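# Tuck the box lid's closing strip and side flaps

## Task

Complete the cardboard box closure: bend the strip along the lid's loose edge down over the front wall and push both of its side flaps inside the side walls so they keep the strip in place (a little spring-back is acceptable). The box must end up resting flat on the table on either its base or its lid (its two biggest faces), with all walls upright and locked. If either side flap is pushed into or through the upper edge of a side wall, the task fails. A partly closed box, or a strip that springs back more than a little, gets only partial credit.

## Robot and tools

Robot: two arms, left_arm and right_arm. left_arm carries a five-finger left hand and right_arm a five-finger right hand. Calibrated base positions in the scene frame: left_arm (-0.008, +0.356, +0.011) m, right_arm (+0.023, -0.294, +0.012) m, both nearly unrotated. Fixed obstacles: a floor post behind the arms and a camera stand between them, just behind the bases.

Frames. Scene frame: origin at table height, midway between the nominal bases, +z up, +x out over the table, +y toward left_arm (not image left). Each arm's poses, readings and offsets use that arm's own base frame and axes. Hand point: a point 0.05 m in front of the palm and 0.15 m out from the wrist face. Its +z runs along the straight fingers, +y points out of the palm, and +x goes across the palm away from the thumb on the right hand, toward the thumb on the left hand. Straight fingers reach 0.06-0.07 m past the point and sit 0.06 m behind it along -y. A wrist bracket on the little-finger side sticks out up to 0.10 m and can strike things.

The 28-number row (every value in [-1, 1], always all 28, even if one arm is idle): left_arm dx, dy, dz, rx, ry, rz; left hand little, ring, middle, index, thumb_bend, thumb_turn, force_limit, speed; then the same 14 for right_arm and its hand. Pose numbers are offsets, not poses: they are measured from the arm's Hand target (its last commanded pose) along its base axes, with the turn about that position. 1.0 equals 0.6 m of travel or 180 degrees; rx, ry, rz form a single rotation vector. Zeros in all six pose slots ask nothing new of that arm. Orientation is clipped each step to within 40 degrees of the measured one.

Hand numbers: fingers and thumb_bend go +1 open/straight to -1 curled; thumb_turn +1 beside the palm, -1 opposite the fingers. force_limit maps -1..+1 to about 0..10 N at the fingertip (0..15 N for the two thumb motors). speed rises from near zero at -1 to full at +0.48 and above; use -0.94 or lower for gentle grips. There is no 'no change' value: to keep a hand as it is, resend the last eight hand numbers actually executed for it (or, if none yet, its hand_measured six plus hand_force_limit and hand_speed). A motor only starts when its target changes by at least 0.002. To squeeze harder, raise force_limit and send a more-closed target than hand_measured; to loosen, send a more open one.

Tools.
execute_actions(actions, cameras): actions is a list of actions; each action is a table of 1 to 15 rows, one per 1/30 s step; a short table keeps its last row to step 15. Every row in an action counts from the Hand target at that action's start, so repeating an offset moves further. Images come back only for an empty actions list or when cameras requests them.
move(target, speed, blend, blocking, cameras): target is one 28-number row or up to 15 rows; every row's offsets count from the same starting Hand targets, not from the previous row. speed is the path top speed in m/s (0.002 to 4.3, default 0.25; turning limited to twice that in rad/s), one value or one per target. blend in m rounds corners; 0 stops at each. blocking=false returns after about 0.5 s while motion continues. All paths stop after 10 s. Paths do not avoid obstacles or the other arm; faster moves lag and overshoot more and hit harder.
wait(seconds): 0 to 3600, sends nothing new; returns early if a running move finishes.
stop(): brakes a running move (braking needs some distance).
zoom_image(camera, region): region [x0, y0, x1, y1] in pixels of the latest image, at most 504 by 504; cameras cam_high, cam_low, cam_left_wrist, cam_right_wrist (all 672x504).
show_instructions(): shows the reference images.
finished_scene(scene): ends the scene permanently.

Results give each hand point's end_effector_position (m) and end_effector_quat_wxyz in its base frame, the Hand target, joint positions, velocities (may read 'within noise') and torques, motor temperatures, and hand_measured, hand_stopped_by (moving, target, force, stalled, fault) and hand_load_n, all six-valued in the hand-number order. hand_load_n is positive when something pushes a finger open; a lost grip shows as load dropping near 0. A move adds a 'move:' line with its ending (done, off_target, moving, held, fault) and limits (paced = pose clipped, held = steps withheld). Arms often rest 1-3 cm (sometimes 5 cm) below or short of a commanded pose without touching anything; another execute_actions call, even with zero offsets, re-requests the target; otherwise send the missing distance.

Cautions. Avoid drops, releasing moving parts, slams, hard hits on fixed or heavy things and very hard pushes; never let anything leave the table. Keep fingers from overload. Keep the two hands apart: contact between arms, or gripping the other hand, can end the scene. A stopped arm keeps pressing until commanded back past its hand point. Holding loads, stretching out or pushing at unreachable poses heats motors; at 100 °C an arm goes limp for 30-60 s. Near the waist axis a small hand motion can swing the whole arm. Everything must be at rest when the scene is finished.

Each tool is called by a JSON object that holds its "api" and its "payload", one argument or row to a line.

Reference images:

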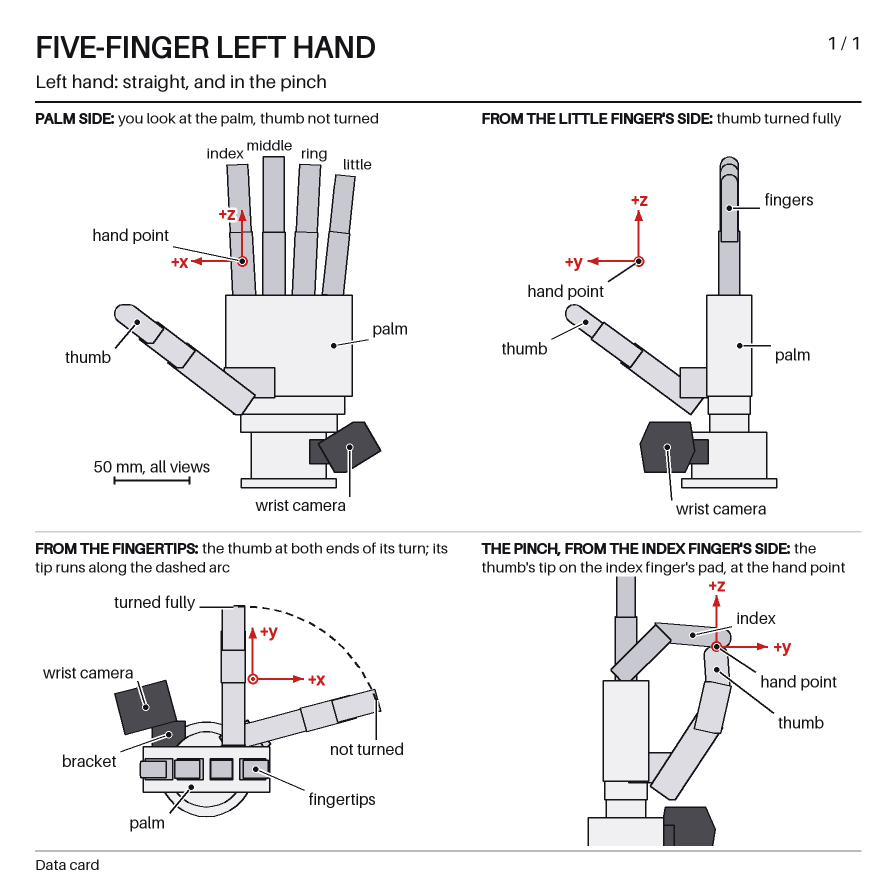

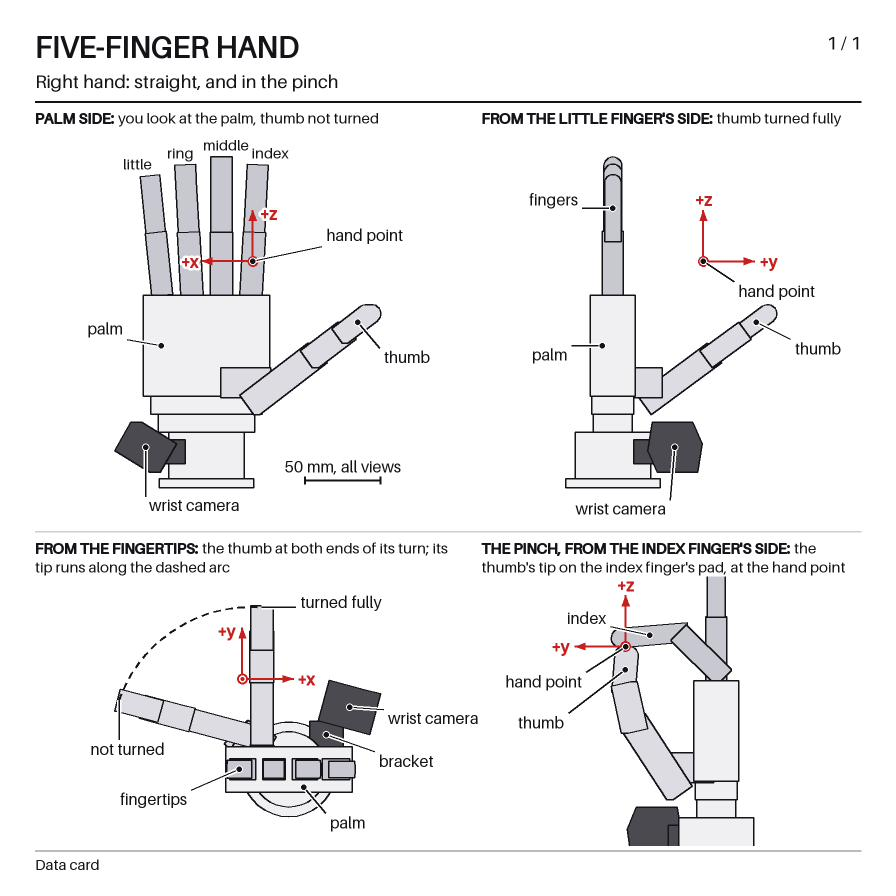

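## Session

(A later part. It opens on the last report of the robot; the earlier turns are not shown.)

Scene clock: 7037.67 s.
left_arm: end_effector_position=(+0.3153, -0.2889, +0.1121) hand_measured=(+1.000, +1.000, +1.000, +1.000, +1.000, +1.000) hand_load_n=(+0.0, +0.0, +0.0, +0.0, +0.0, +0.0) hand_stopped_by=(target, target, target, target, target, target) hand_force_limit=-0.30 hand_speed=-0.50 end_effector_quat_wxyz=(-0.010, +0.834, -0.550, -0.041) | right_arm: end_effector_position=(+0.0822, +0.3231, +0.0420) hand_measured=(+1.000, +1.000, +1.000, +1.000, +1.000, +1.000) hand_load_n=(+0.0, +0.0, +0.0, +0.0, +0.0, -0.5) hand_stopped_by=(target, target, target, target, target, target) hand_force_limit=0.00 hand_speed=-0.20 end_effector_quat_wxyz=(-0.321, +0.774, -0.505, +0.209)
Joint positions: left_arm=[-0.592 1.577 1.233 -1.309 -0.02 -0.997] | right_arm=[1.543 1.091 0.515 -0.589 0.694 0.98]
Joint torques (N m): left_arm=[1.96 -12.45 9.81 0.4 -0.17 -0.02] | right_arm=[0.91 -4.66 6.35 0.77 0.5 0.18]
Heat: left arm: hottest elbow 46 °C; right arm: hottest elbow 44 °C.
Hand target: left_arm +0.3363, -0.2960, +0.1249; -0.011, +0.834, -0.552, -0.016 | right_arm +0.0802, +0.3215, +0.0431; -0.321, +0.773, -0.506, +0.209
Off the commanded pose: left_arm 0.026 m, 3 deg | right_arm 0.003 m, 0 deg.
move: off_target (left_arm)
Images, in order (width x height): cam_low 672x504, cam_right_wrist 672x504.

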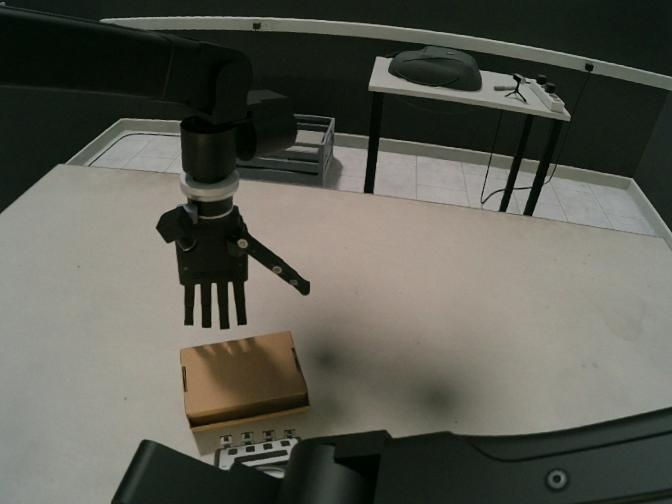

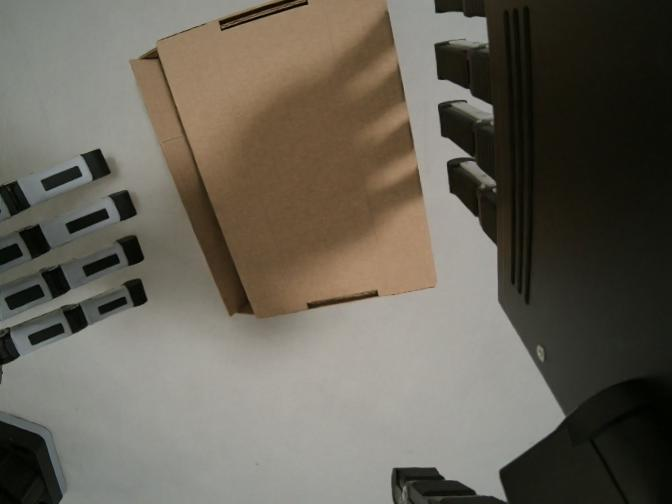

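{"api": "move", "payload": {
  "target": [-0.015,0.003,-0.09,0,0,0,1,1,1,1,1,1,-0.3,-0.5,0,0,0,0,0,0,1,1,1,1,1,1,0,-0.2],
  "speed": 0.04,
  "cameras": ["cam_right_wrist","cam_low"]
}}

Scene clock: 7045.23 s.
left_arm: end_effector_position=(+0.3261, -0.2958, +0.0757) hand_measured=(+1.000, +1.000, +1.000, +1.000, +1.000, +1.000) hand_load_n=(+0.0, +0.0, +0.0, +0.0, +0.0, +0.0) hand_stopped_by=(target, target, target, target, target, target) hand_force_limit=-0.30 hand_speed=-0.50 end_effector_quat_wxyz=(-0.010, +0.835, -0.550, -0.015) | right_arm: end_effector_position=(+0.0822, +0.3231, +0.0420) hand_measured=(+1.000, +1.000, +1.000, +1.000, +1.000, +1.000) hand_load_n=(+0.0, +0.0, +0.0, +0.0, +0.0, +0.0) hand_stopped_by=(target, target, target, target, target, target) hand_force_limit=0.00 hand_speed=-0.20 end_effector_quat_wxyz=(-0.321, +0.774, -0.505, +0.209)
Joint positions: left_arm=[-0.591 1.61 1.174 -1.165 -0.02 -0.996] | right_arm=[1.543 1.091 0.515 -0.589 0.694 0.98]
Joint torques (N m): left_arm=[1.2 -12.86 6.02 0.5 -0.13 -0.12] | right_arm=[0.91 -4.6 6.37 0.79 0.5 0.18]
Heat: left arm: hottest elbow 46 °C; right arm: hottest elbow 44 °C.
Hand target: left_arm +0.3273, -0.2941, +0.0708; -0.011, +0.834, -0.552, -0.016 | right_arm +0.0802, +0.3215, +0.0431; -0.321, +0.773, -0.506, +0.209
Off the commanded pose: left_arm 0.005 m, 0 deg | right_arm 0.003 m, 0 deg.
move: done
Images, in order (width x height): cam_low 672x504, cam_right_wrist 672x504.

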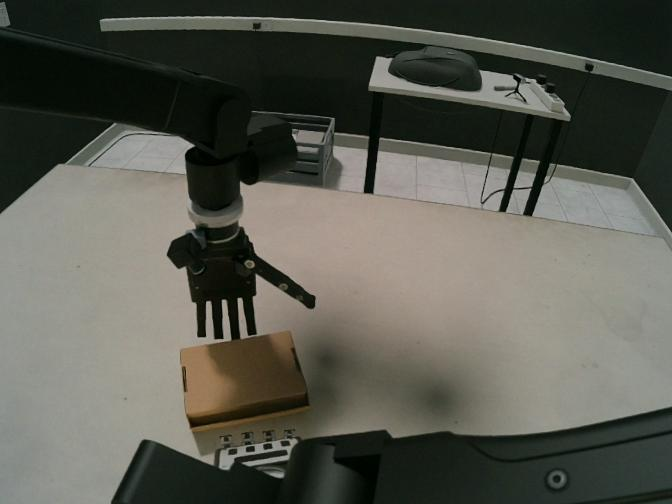

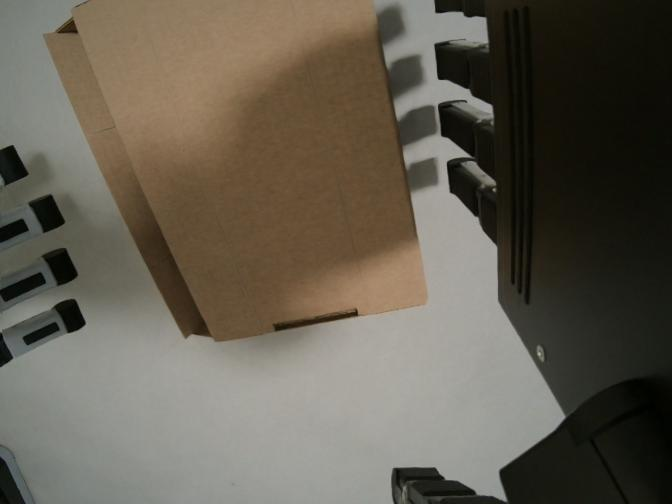

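{"api": "move", "payload": {
  "target": [-0.03,-0.0165,-0.01,0,0,0,1,1,1,1,1,1,-0.3,-0.5,0,0,-0.04,0,0,0,1,1,1,1,1,1,0,-0.2],
  "speed": 0.03,
  "cameras": ["cam_right_wrist","cam_low","cam_left_wrist"]
}}

{"api": "zoom_image", "payload": {
  "camera": "cam_low",
  "region": [140, 290, 350, 480]
}}

Scene clock: 7061.00 s.
left_arm: end_effector_position=(+0.3111, -0.2995, +0.0639) hand_measured=(+1.000, +1.000, +1.000, +1.000, +1.000, +1.000) hand_load_n=(+0.0, +0.0, +0.0, +0.0, -0.5, +0.0) hand_stopped_by=(target, target, target, target, target, target) hand_force_limit=-0.30 hand_speed=-0.50 end_effector_quat_wxyz=(-0.010, +0.832, -0.554, -0.022) | right_arm: end_effector_position=(+0.0821, +0.3170, +0.0196) hand_measured=(+1.000, +1.000, +1.000, +1.000, +1.000, +1.000) hand_load_n=(+0.0, +0.0, +0.0, +0.0, +0.0, +0.0) hand_stopped_by=(target, target, target, target, target, target) hand_force_limit=0.00 hand_speed=-0.20 end_effector_quat_wxyz=(-0.315, +0.776, -0.504, +0.213)
Joint positions: left_arm=[-0.618 1.61 1.139 -1.145 -0.02 -1.014] | right_arm=[1.543 1.134 0.476 -0.523 0.694 0.981]
Joint torques (N m): left_arm=[-0.03 -13.63 5.82 0.5 -0.06 -0.38] | right_arm=[0.97 -3.6 6.02 1.96 0.5 0.18]
Heat: left arm: hottest elbow 47 °C; right arm: hottest elbow 44 °C.
Hand target: left_arm +0.3092, -0.3041, +0.0648; -0.011, +0.834, -0.552, -0.016 | right_arm +0.0803, +0.3213, +0.0190; -0.321, +0.773, -0.506, +0.209
Off the commanded pose: left_arm 0.005 m, 1 deg | right_arm 0.005 m, 1 deg.
move: done
Images, in order (width x height): cam_low 672x504, cam_left_wrist 672x504, cam_right_wrist 672x504.

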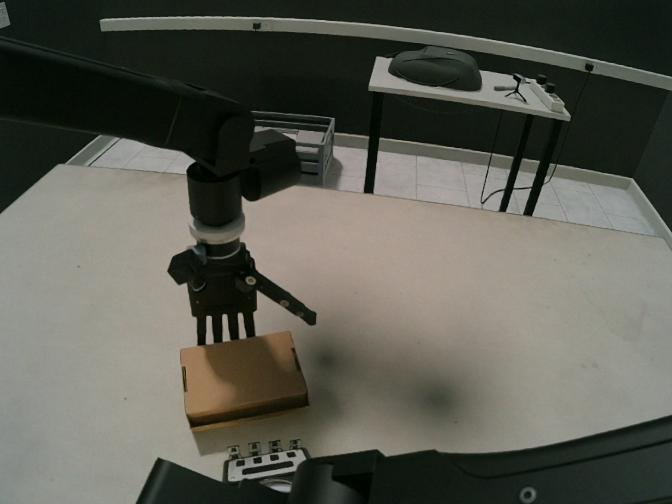

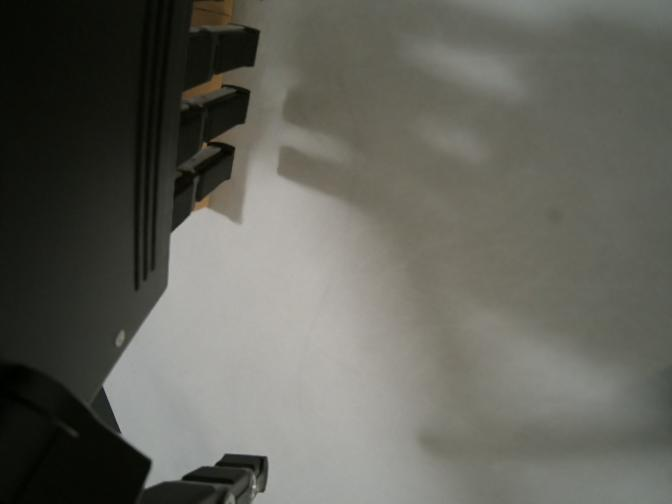

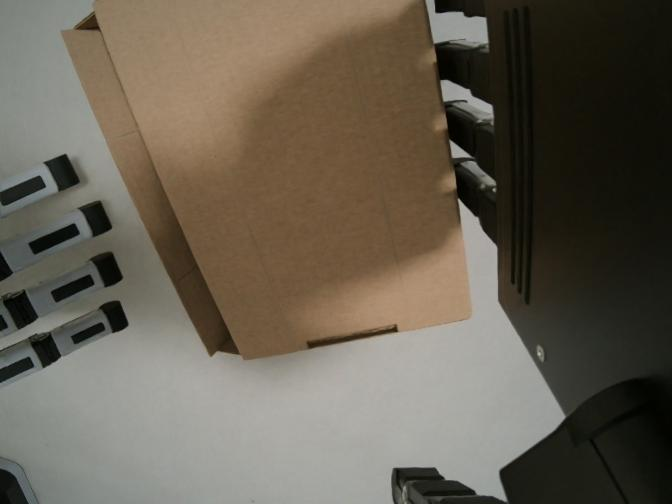

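Scaled by 2.400 from the camera's image (finer frame: 960x720).

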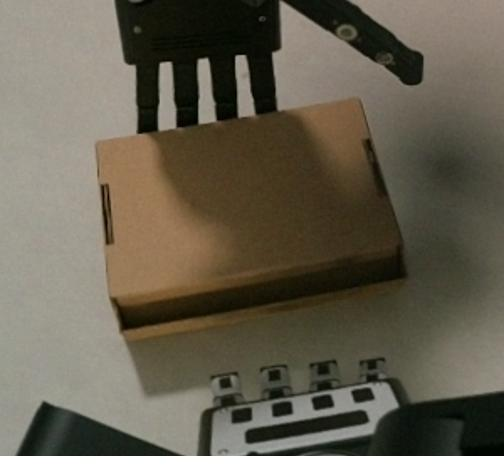

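{"api": "move", "payload": {
  "target": [0,0,0,0,0,0,1,1,1,1,1,1,-0.3,-0.5,0,0,-0.018,0,0,0,1,1,1,1,1,1,0,-0.2],
  "speed": 0.03
}}

{"api": "move", "payload": {
  "target": [0,0,0,0,0,0,1,1,1,1,1,1,-0.3,-0.5,0.034,0.015,0,0,0,0,1,1,1,1,1,1,0,-0.2],
  "speed": 0.02,
  "cameras": ["cam_right_wrist","cam_low","cam_left_wrist"]
}}

{"api": "zoom_image", "payload": {
  "camera": "cam_low",
  "region": [140, 290, 350, 480]
}}

Scene clock: 7074.30 s.
left_arm: end_effector_position=(+0.3111, -0.2996, +0.0639) hand_measured=(+1.000, +1.000, +1.000, +1.000, +1.000, +1.000) hand_load_n=(+0.0, +0.0, -0.5, +0.0, +0.0, +0.0) hand_stopped_by=(target, target, target, target, target, target) hand_force_limit=-0.30 hand_speed=-0.50 end_effector_quat_wxyz=(-0.010, +0.832, -0.554, -0.022) | right_arm: end_effector_position=(+0.0821, +0.3171, +0.0088) hand_measured=(+1.000, +1.000, +1.000, +1.000, +1.000, +1.000) hand_load_n=(+0.0, +0.0, +0.0, +0.0, +0.0, +0.0) hand_stopped_by=(target, target, target, target, target, target) hand_force_limit=0.00 hand_speed=-0.20 end_effector_quat_wxyz=(-0.315, +0.776, -0.504, +0.213)
Joint positions: left_arm=[-0.618 1.61 1.139 -1.145 -0.02 -1.015] | right_arm=[1.543 1.163 0.46 -0.478 0.694 0.981]
Joint torques (N m): left_arm=[-0.03 -13.57 5.83 0.51 -0.06 -0.37] | right_arm=[0.85 -3.78 5.81 1.95 0.5 0.17]
Heat: left arm: hottest elbow 46 °C; right arm: hottest elbow 44 °C.
Hand target: left_arm +0.3092, -0.3040, +0.0648; -0.011, +0.834, -0.552, -0.016 | right_arm +0.0802, +0.3214, +0.0082; -0.321, +0.773, -0.506, +0.209
Off the commanded pose: left_arm 0.005 m, 1 deg | right_arm 0.005 m, 1 deg.
move: done

Scene clock: 7075.87 s.
left_arm: end_effector_position=(+0.3111, -0.2996, +0.0639) hand_measured=(+1.000, +1.000, +1.000, +1.000, +1.000, +1.000) hand_load_n=(+0.0, +0.0, +0.0, +0.0, +0.0, +0.0) hand_stopped_by=(target, target, target, target, target, target) hand_force_limit=-0.30 hand_speed=-0.50 end_effector_quat_wxyz=(-0.010, +0.832, -0.554, -0.022) | right_arm: end_effector_position=(+0.0978, +0.3227, +0.0054) hand_measured=(+1.000, +1.000, +1.000, +1.000, +1.000, +1.000) hand_load_n=(+0.0, +0.0, +0.0, +0.0, +0.0, +0.0) hand_stopped_by=(target, target, target, target, target, target) hand_force_limit=0.00 hand_speed=-0.20 end_effector_quat_wxyz=(-0.316, +0.774, -0.506, +0.212)
Joint positions: left_arm=[-0.618 1.61 1.139 -1.145 -0.02 -1.015] | right_arm=[1.482 1.187 0.46 -0.409 0.67 0.916]
Joint torques (N m): left_arm=[-0.03 -13.57 5.83 0.5 -0.06 -0.37] | right_arm=[-0.32 -3.9 6.68 2.04 0.23 -0.04]
Heat: left arm: hottest elbow 46 °C; right arm: hottest elbow 44 °C.
Hand target: left_arm +0.3092, -0.3040, +0.0648; -0.011, +0.834, -0.552, -0.016 | right_arm +0.1007, +0.3304, +0.0082; -0.321, +0.773, -0.506, +0.209
Off the commanded pose: left_arm 0.005 m, 1 deg | right_arm 0.009 m, 1 deg.
move: done
Images, in order (width x height): cam_low 672x504, cam_left_wrist 672x504, cam_right_wrist 672x504.

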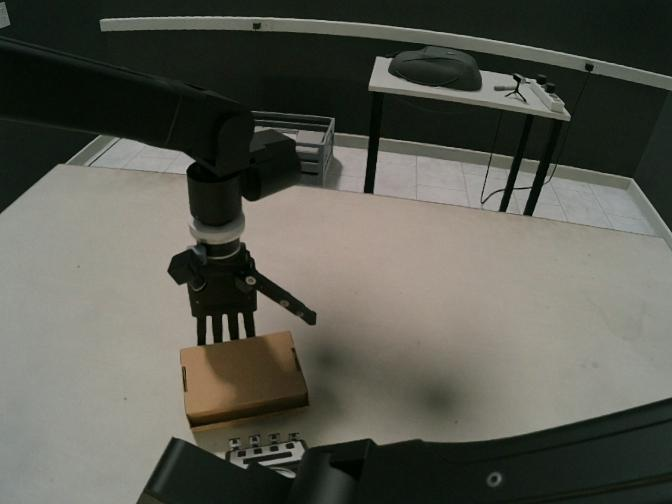

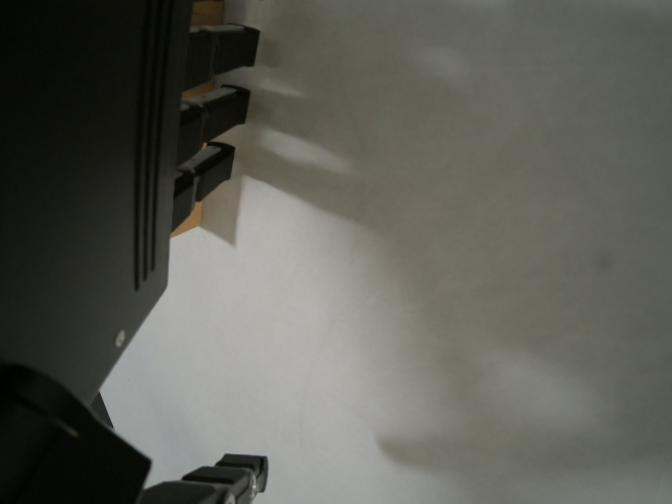

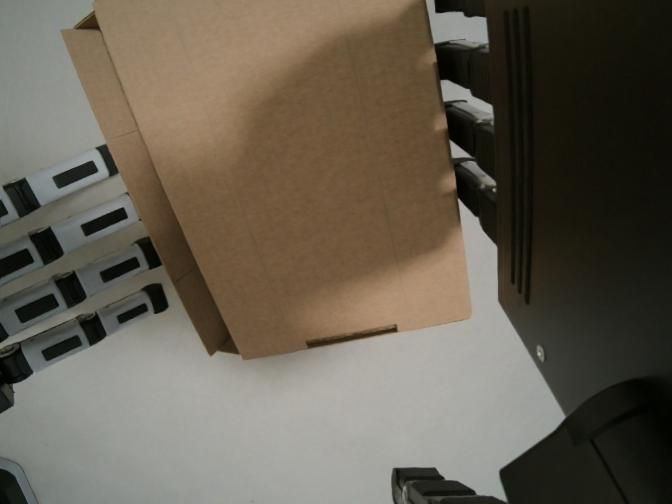

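Scaled by 2.400 from the camera's image (finer frame: 960x720).

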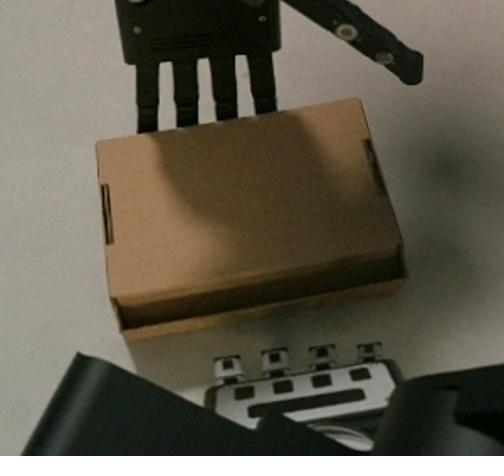

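{"api": "move", "payload": {
  "target": [0,0,0,0,0,0,1,1,1,1,1,1,-0.3,-0.5,0.0185,0.006,0.010,0,0,0,1,1,1,1,1,1,0,-0.2],
  "speed": 0.02,
  "cameras": ["cam_right_wrist","cam_low"]
}}

{"api": "zoom_image", "payload": {
  "camera": "cam_low",
  "region": [140, 290, 350, 480]
}}

{"api": "zoom_image", "payload": {
  "camera": "cam_right_wrist",
  "region": [40, 100, 280, 380]
}}

Scene clock: 7085.80 s.
left_arm: end_effector_position=(+0.3111, -0.2996, +0.0639) hand_measured=(+1.000, +1.000, +1.000, +1.000, +1.000, +1.000) hand_load_n=(+0.0, +0.0, +0.0, +0.0, +0.0, +0.0) hand_stopped_by=(target, target, target, target, target, target) hand_force_limit=-0.30 hand_speed=-0.50 end_effector_quat_wxyz=(-0.010, +0.832, -0.554, -0.022) | right_arm: end_effector_position=(+0.1072, +0.3187, +0.0043) hand_measured=(+1.000, +1.000, +1.000, +1.000, +1.000, +1.000) hand_load_n=(+0.0, +0.0, +0.0, +0.0, +0.0, +0.0) hand_stopped_by=(target, target, target, target, target, target) hand_force_limit=0.00 hand_speed=-0.20 end_effector_quat_wxyz=(-0.307, +0.778, -0.504, +0.215)
Joint positions: left_arm=[-0.618 1.61 1.139 -1.145 -0.02 -1.015] | right_arm=[1.444 1.187 0.46 -0.401 0.652 0.871]
Joint torques (N m): left_arm=[-0.03 -13.63 5.82 0.5 -0.06 -0.38] | right_arm=[-0.32 -4.42 7.69 2.03 0.21 -0.06]
Heat: left arm: hottest elbow 46 °C; right arm: hottest elbow 44 °C.
Hand target: left_arm +0.3092, -0.3040, +0.0648; -0.011, +0.834, -0.552, -0.016 | right_arm +0.1117, +0.3340, +0.0142; -0.321, +0.773, -0.506, +0.209
Off the commanded pose: left_arm 0.005 m, 1 deg | right_arm 0.019 m, 2 deg.
move: off_target (right_arm)
Images, in order (width x height): cam_low 672x504, cam_right_wrist 672x504.

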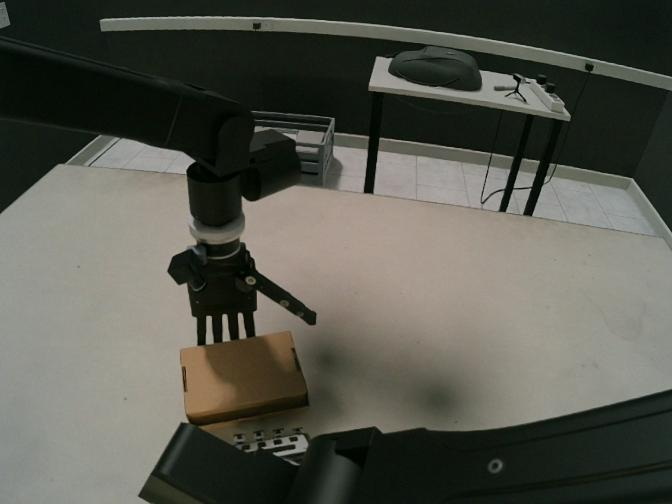

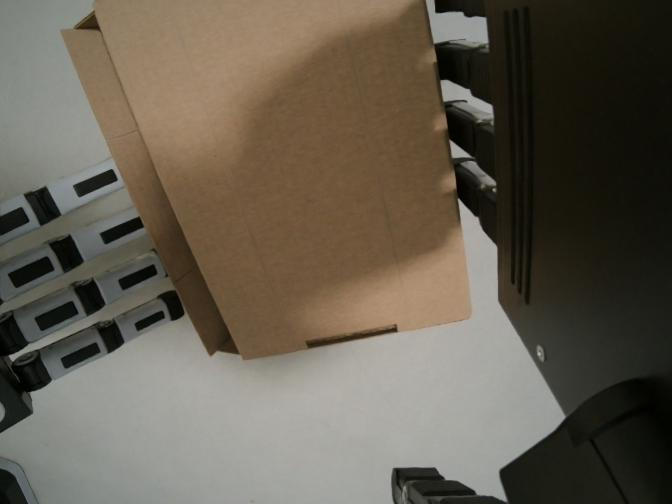

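Scaled by 2.400 from the camera's image (finer frame: 960x720).

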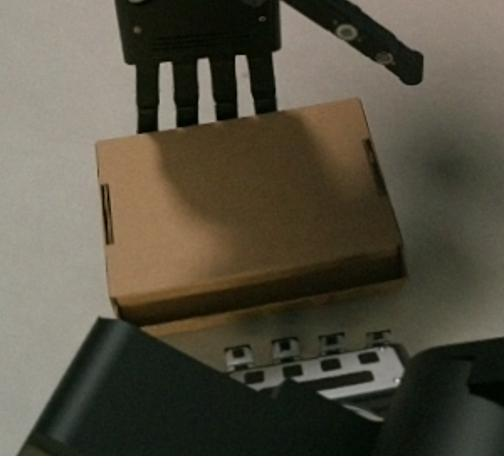

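Scaled by 1.800 from the camera's image (finer frame: 960x720).

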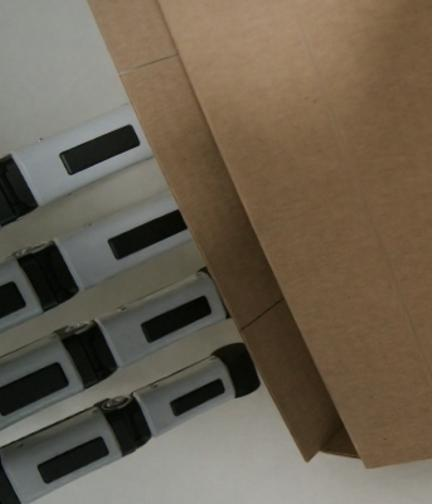

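{"api": "move", "payload": {
  "target": [0,0,0,0,0,0,1,1,1,1,1,1,-0.3,-0.5,-0.005,0.006,0.018,0,0,0,1,1,1,1,1,1,0,-0.2],
  "speed": 0.02,
  "cameras": ["cam_right_wrist","cam_low"]
}}

{"api": "zoom_image", "payload": {
  "camera": "cam_right_wrist",
  "region": [40, 100, 280, 380]
}}

Scene clock: 7094.90 s.
left_arm: end_effector_position=(+0.3111, -0.2996, +0.0639) hand_measured=(+1.000, +1.000, +1.000, +1.000, +1.000, +1.000) hand_load_n=(+0.0, +0.0, +0.0, +0.0, +0.0, +0.0) hand_stopped_by=(target, target, target, target, target, target) hand_force_limit=-0.30 hand_speed=-0.50 end_effector_quat_wxyz=(-0.010, +0.832, -0.554, -0.022) | right_arm: end_effector_position=(+0.1079, +0.3243, +0.0115) hand_measured=(+1.000, +1.000, +1.000, +1.000, +1.000, +1.000) hand_load_n=(+0.0, +0.0, +0.0, +0.0, +0.0, +0.0) hand_stopped_by=(target, target, target, target, target, target) hand_force_limit=0.00 hand_speed=-0.20 end_effector_quat_wxyz=(-0.310, +0.777, -0.505, +0.214)
Joint positions: left_arm=[-0.618 1.61 1.139 -1.145 -0.02 -1.015] | right_arm=[1.444 1.182 0.479 -0.42 0.652 0.871]
Joint torques (N m): left_arm=[-0.03 -13.57 5.82 0.5 -0.06 -0.37] | right_arm=[0.62 -5.3 8.2 0.91 0.39 0.07]
Heat: left arm: hottest elbow 45 °C; right arm: hottest elbow 44 °C.
Hand target: left_arm +0.3092, -0.3040, +0.0648; -0.011, +0.834, -0.552, -0.016 | right_arm +0.1087, +0.3376, +0.0250; -0.321, +0.773, -0.506, +0.209
Off the commanded pose: left_arm 0.005 m, 1 deg | right_arm 0.019 m, 1 deg.
move: off_target (right_arm)
Images, in order (width x height): cam_low 672x504, cam_right_wrist 672x504.

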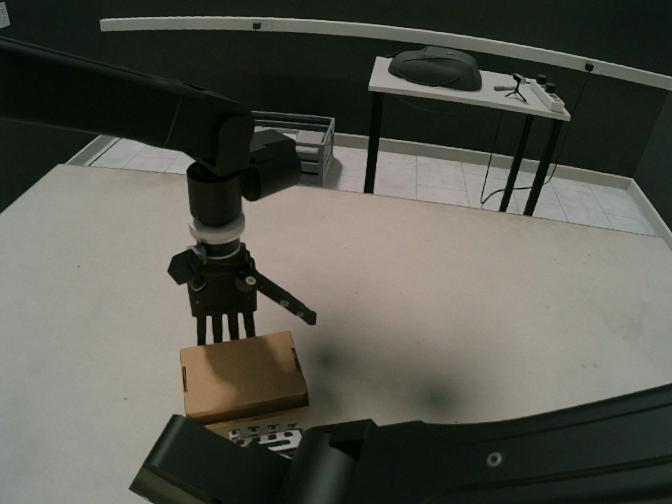

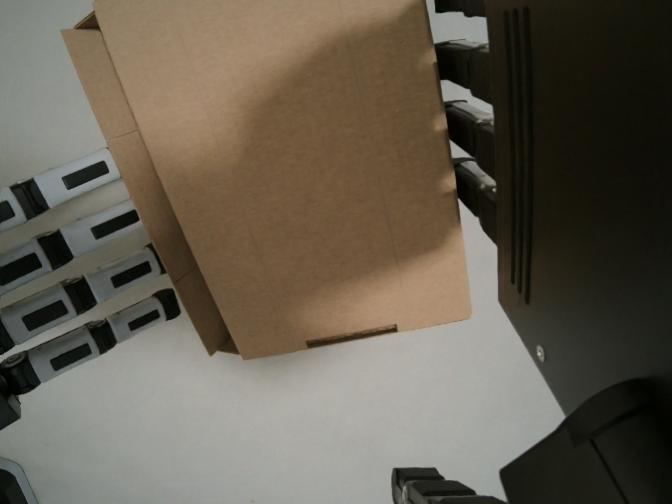

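Scaled by 1.800 from the camera's image (finer frame: 960x720).

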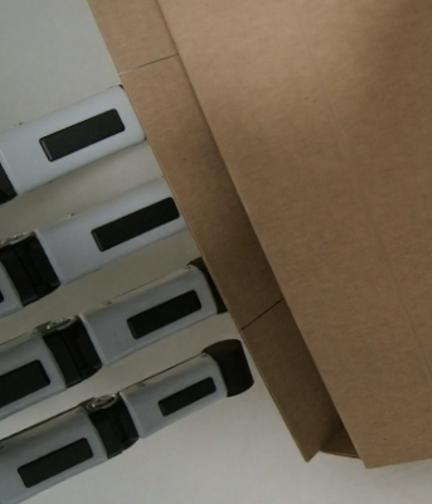

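{"api": "move", "payload": {
  "target": [0,0,0,0,0,0,1,1,1,1,1,1,-0.3,-0.5,0.028,0.008,0.003,0,0,0,1,1,1,1,1,1,0,-0.2],
  "speed": 0.02,
  "cameras": ["cam_right_wrist","cam_low"]
}}

{"api": "zoom_image", "payload": {
  "camera": "cam_right_wrist",
  "region": [40, 100, 280, 380]
}}

Scene clock: 7102.90 s.
left_arm: end_effector_position=(+0.3111, -0.2996, +0.0639) hand_measured=(+1.000, +1.000, +1.000, +1.000, +1.000, +1.000) hand_load_n=(+0.0, +0.0, +0.0, +0.0, +0.0, +0.0) hand_stopped_by=(target, target, target, target, target, target) hand_force_limit=-0.30 hand_speed=-0.50 end_effector_quat_wxyz=(-0.010, +0.832, -0.554, -0.022) | right_arm: end_effector_position=(+0.1196, +0.3241, +0.0142) hand_measured=(+1.000, +1.000, +1.000, +1.000, +1.000, +1.000) hand_load_n=(+0.0, +0.0, +0.0, +0.0, +0.0, -0.5) hand_stopped_by=(target, target, target, target, target, target) hand_force_limit=0.00 hand_speed=-0.20 end_effector_quat_wxyz=(-0.304, +0.779, -0.504, +0.216)
Joint positions: left_arm=[-0.618 1.61 1.139 -1.145 -0.02 -1.015] | right_arm=[1.399 1.182 0.491 -0.414 0.63 0.823]
Joint torques (N m): left_arm=[-0.03 -13.57 5.83 0.5 -0.06 -0.37] | right_arm=[-0.32 -4.48 8.32 2.13 0.21 -0.05]
Heat: left arm: hottest elbow 45 °C; right arm: hottest elbow 45 °C.
Hand target: left_arm +0.3092, -0.3041, +0.0648; -0.011, +0.834, -0.552, -0.016 | right_arm +0.1255, +0.3423, +0.0267; -0.321, +0.773, -0.506, +0.209
Off the commanded pose: left_arm 0.005 m, 1 deg | right_arm 0.023 m, 2 deg.
move: off_target (right_arm)
Images, in order (width x height): cam_low 672x504, cam_right_wrist 672x504.

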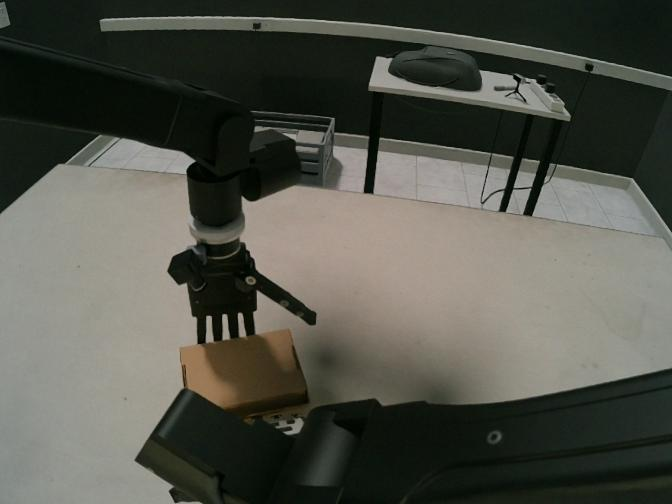

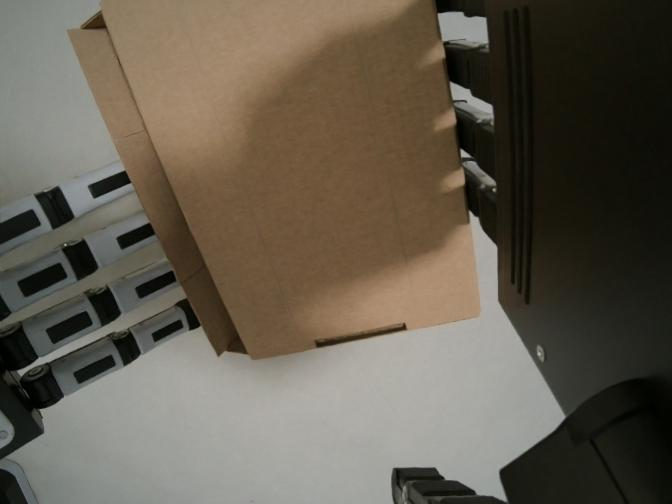

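Scaled by 1.800 from the camera's image (finer frame: 960x720).

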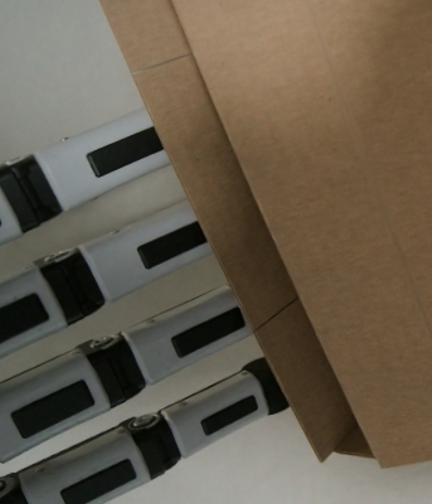

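{"api": "move", "payload": {
  "target": [0,0,0,0,0,0,1,1,1,1,1,1,-0.3,-0.5,0.008,0.016,0.004,0,0,0,1,1,1,1,1,1,0,-0.2],
  "speed": 0.02,
  "cameras": ["cam_right_wrist","cam_low"]
}}

{"api": "zoom_image", "payload": {
  "camera": "cam_right_wrist",
  "region": [40, 100, 280, 380]
}}

Scene clock: 7112.10 s.
left_arm: end_effector_position=(+0.3116, -0.2996, +0.0638) hand_measured=(+1.000, +1.000, +1.000, +1.000, +1.000, +1.000) hand_load_n=(+0.0, +0.0, +0.0, +0.5, +0.0, +0.0) hand_stopped_by=(target, target, target, target, target, target) hand_force_limit=-0.30 hand_speed=-0.50 end_effector_quat_wxyz=(-0.011, +0.833, -0.553, -0.022) | right_arm: end_effector_position=(+0.1227, +0.3310, +0.0160) hand_measured=(+1.000, +1.000, +1.000, +1.000, +1.000, +1.000) hand_load_n=(+0.0, +0.0, -1.0, +0.0, +0.0, +0.0) hand_stopped_by=(target, target, target, target, target, target) hand_force_limit=0.00 hand_speed=-0.20 end_effector_quat_wxyz=(-0.302, +0.780, -0.503, +0.216)
Joint positions: left_arm=[-0.618 1.61 1.139 -1.144 -0.021 -1.016] | right_arm=[1.39 1.202 0.512 -0.414 0.624 0.812]
Joint torques (N m): left_arm=[-0.03 -13.63 5.83 0.46 -0.01 -0.37] | right_arm=[-0.44 -4.42 8.66 2.29 0.26 -0.05]
Heat: left arm: hottest elbow 45 °C; right arm: hottest elbow 47 °C.
Hand target: left_arm +0.3093, -0.3040, +0.0648; -0.011, +0.834, -0.552, -0.016 | right_arm +0.1303, +0.3520, +0.0292; -0.321, +0.773, -0.506, +0.209
Off the commanded pose: left_arm 0.005 m, 1 deg | right_arm 0.026 m, 2 deg.
move: off_target (right_arm)
Images, in order (width x height): cam_low 672x504, cam_right_wrist 672x504.

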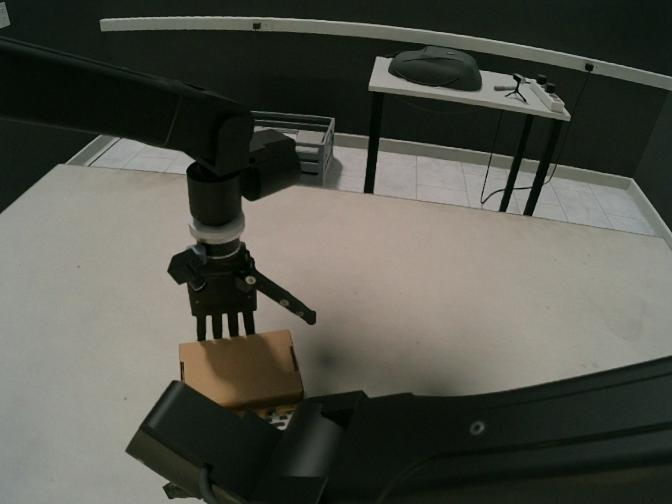

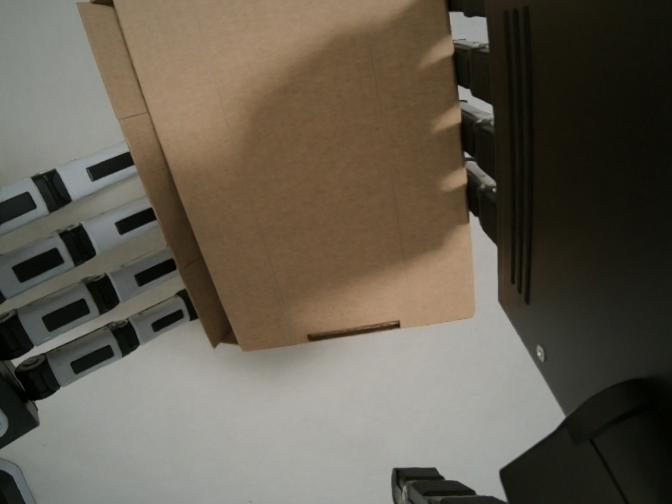

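Scaled by 1.800 from the camera's image (finer frame: 960x720).

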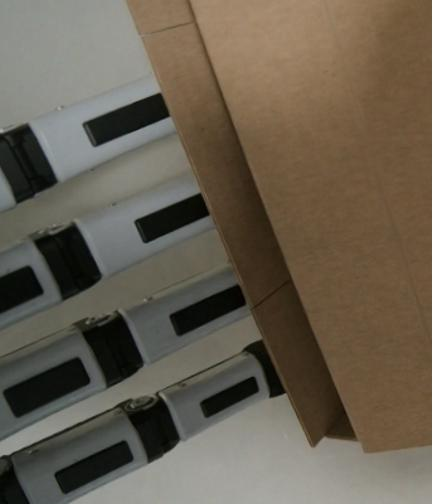

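{"api": "move", "payload": {
  "target": [0,0,0,0,0,0,1,1,1,1,1,1,-0.3,-0.5,0.02,0.003,0.002,0,0,0,1,1,1,1,1,1,0,-0.2],
  "speed": 0.02,
  "cameras": ["cam_right_wrist","cam_low"]
}}

{"api": "zoom_image", "payload": {
  "camera": "cam_right_wrist",
  "region": [40, 100, 280, 380]
}}

Scene clock: 7118.00 s.
left_arm: end_effector_position=(+0.3132, -0.2994, +0.0634) hand_measured=(+1.000, +1.000, +1.000, +1.000, +1.000, +1.000) hand_load_n=(+0.0, +0.0, +0.0, +0.0, -0.5, +0.0) hand_stopped_by=(target, target, target, target, target, target) hand_force_limit=-0.30 hand_speed=-0.50 end_effector_quat_wxyz=(-0.014, +0.833, -0.553, -0.019) | right_arm: end_effector_position=(+0.1322, +0.3330, +0.0172) hand_measured=(+1.000, +1.000, +1.000, +1.000, +1.000, +1.000) hand_load_n=(+0.0, +0.0, -1.5, +0.0, +0.0, -0.5) hand_stopped_by=(target, target, target, target, target, target) hand_force_limit=0.00 hand_speed=-0.20 end_effector_quat_wxyz=(-0.302, +0.782, -0.502, +0.214)
Joint positions: left_arm=[-0.618 1.61 1.139 -1.139 -0.026 -1.016] | right_arm=[1.355 1.207 0.519 -0.393 0.603 0.77]
Joint torques (N m): left_arm=[-0.03 -13.63 5.83 0.31 0.22 -0.36] | right_arm=[-0.73 -4.42 8.75 2.44 0.32 -0.05]
Heat: left arm: hottest elbow 45 °C; right arm: hottest elbow 47 °C.
Hand target: left_arm +0.3092, -0.3040, +0.0648; -0.011, +0.834, -0.552, -0.016 | right_arm +0.1424, +0.3538, +0.0304; -0.321, +0.773, -0.506, +0.209
Off the commanded pose: left_arm 0.006 m, 1 deg | right_arm 0.027 m, 3 deg.
move: off_target (right_arm)
Images, in order (width x height): cam_low 672x504, cam_right_wrist 672x504.

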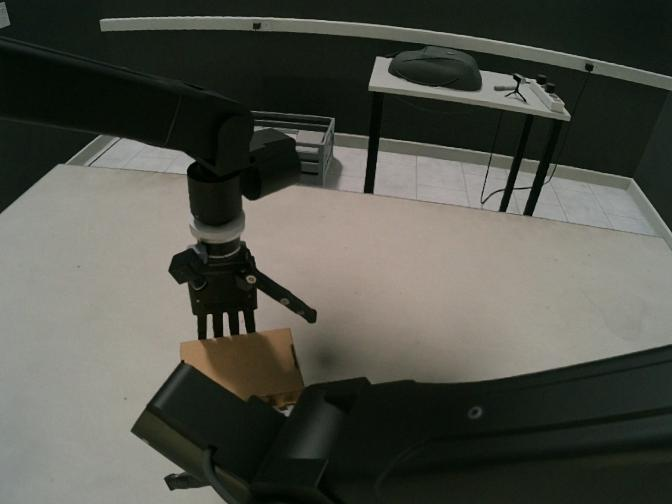

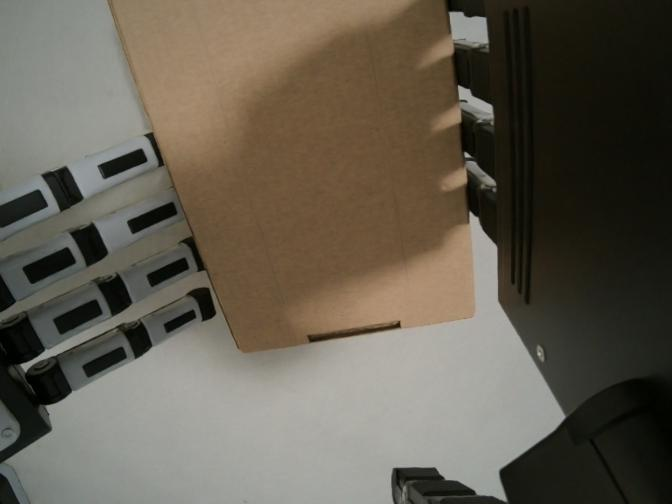

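Scaled by 1.800 from the camera's image (finer frame: 960x720).

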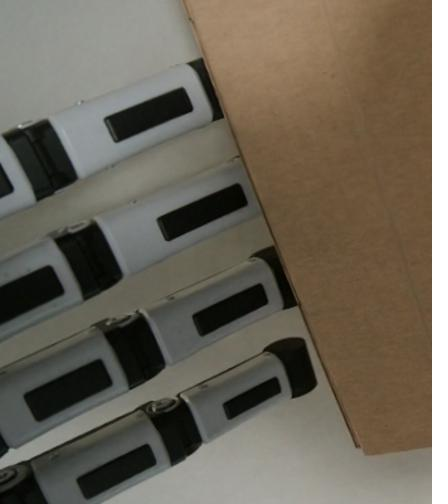

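{"api": "move", "payload": {
  "target": [0,0,0,0,0,0,1,1,1,1,1,1,-0.3,-0.5,0.012,0.004,0.0,0,0,0,1,1,1,1,1,1,0,-0.2],
  "speed": 0.02,
  "cameras": ["cam_right_wrist","cam_low","cam_left_wrist"]
}}

{"api": "zoom_image", "payload": {
  "camera": "cam_right_wrist",
  "region": [90, 0, 290, 370]
}}

Scene clock: 7124.07 s.
left_arm: end_effector_position=(+0.3155, -0.2986, +0.0627) hand_measured=(+1.000, +1.000, +1.000, +1.000, +1.000, +1.000) hand_load_n=(+0.0, +0.0, +0.5, +0.0, +0.0, +0.0) hand_stopped_by=(target, target, target, target, target, target) hand_force_limit=-0.30 hand_speed=-0.50 end_effector_quat_wxyz=(-0.019, +0.833, -0.553, -0.017) | right_arm: end_effector_position=(+0.1362, +0.3342, +0.0172) hand_measured=(+1.000, +1.000, +1.000, +1.000, +1.000, +1.000) hand_load_n=(+0.0, +0.0, -2.5, +0.0, +0.0, +0.0) hand_stopped_by=(target, target, target, target, target, target) hand_force_limit=0.00 hand_speed=-0.20 end_effector_quat_wxyz=(-0.300, +0.784, -0.499, +0.212)
Joint positions: left_arm=[-0.618 1.61 1.139 -1.134 -0.037 -1.016] | right_arm=[1.339 1.213 0.523 -0.383 0.591 0.748]
Joint torques (N m): left_arm=[-0.09 -13.63 5.86 0.13 0.66 -0.36] | right_arm=[-1.14 -4.13 8.9 2.7 0.35 -0.04]
Heat: left arm: hottest elbow 45 °C; right arm: hottest elbow 48 °C.
Hand target: left_arm +0.3092, -0.3040, +0.0648; -0.011, +0.834, -0.552, -0.016 | right_arm +0.1495, +0.3561, +0.0303; -0.321, +0.773, -0.506, +0.209
Off the commanded pose: left_arm 0.009 m, 1 deg | right_arm 0.029 m, 3 deg.
move: off_target (right_arm)
Images, in order (width x height): cam_low 672x504, cam_left_wrist 672x504, cam_right_wrist 672x504.

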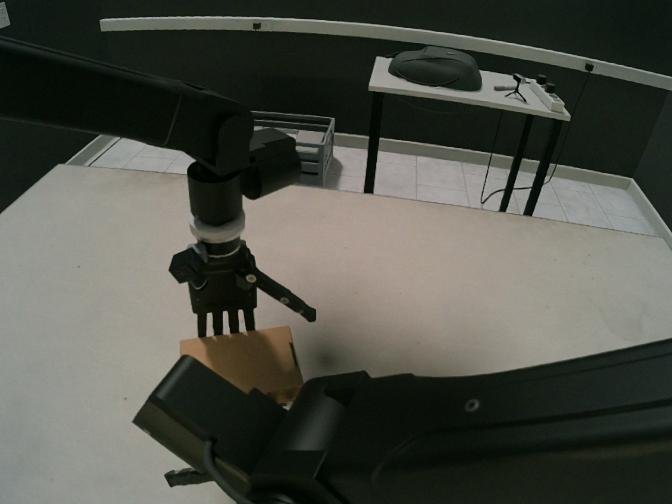

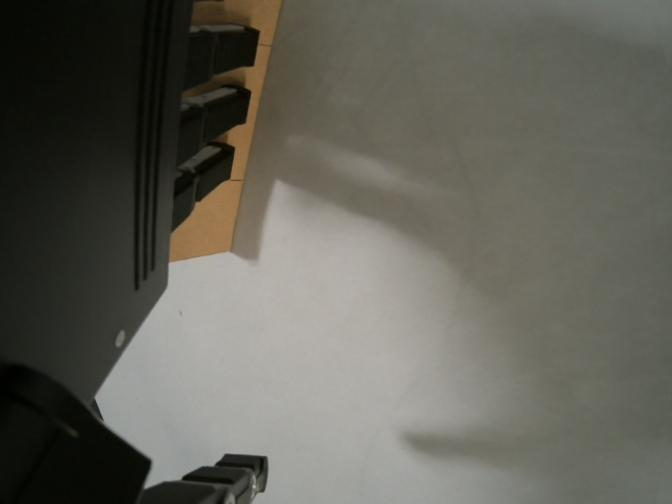

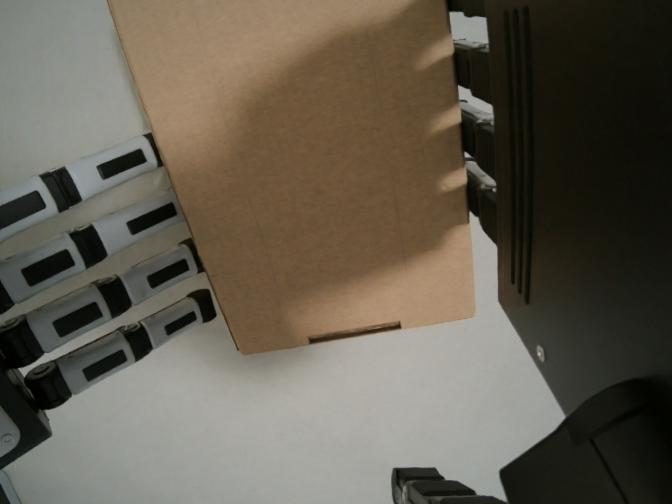

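Scaled by 1.362 from the camera's image (finer frame: 960x720).

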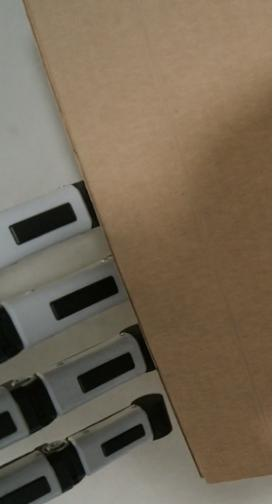

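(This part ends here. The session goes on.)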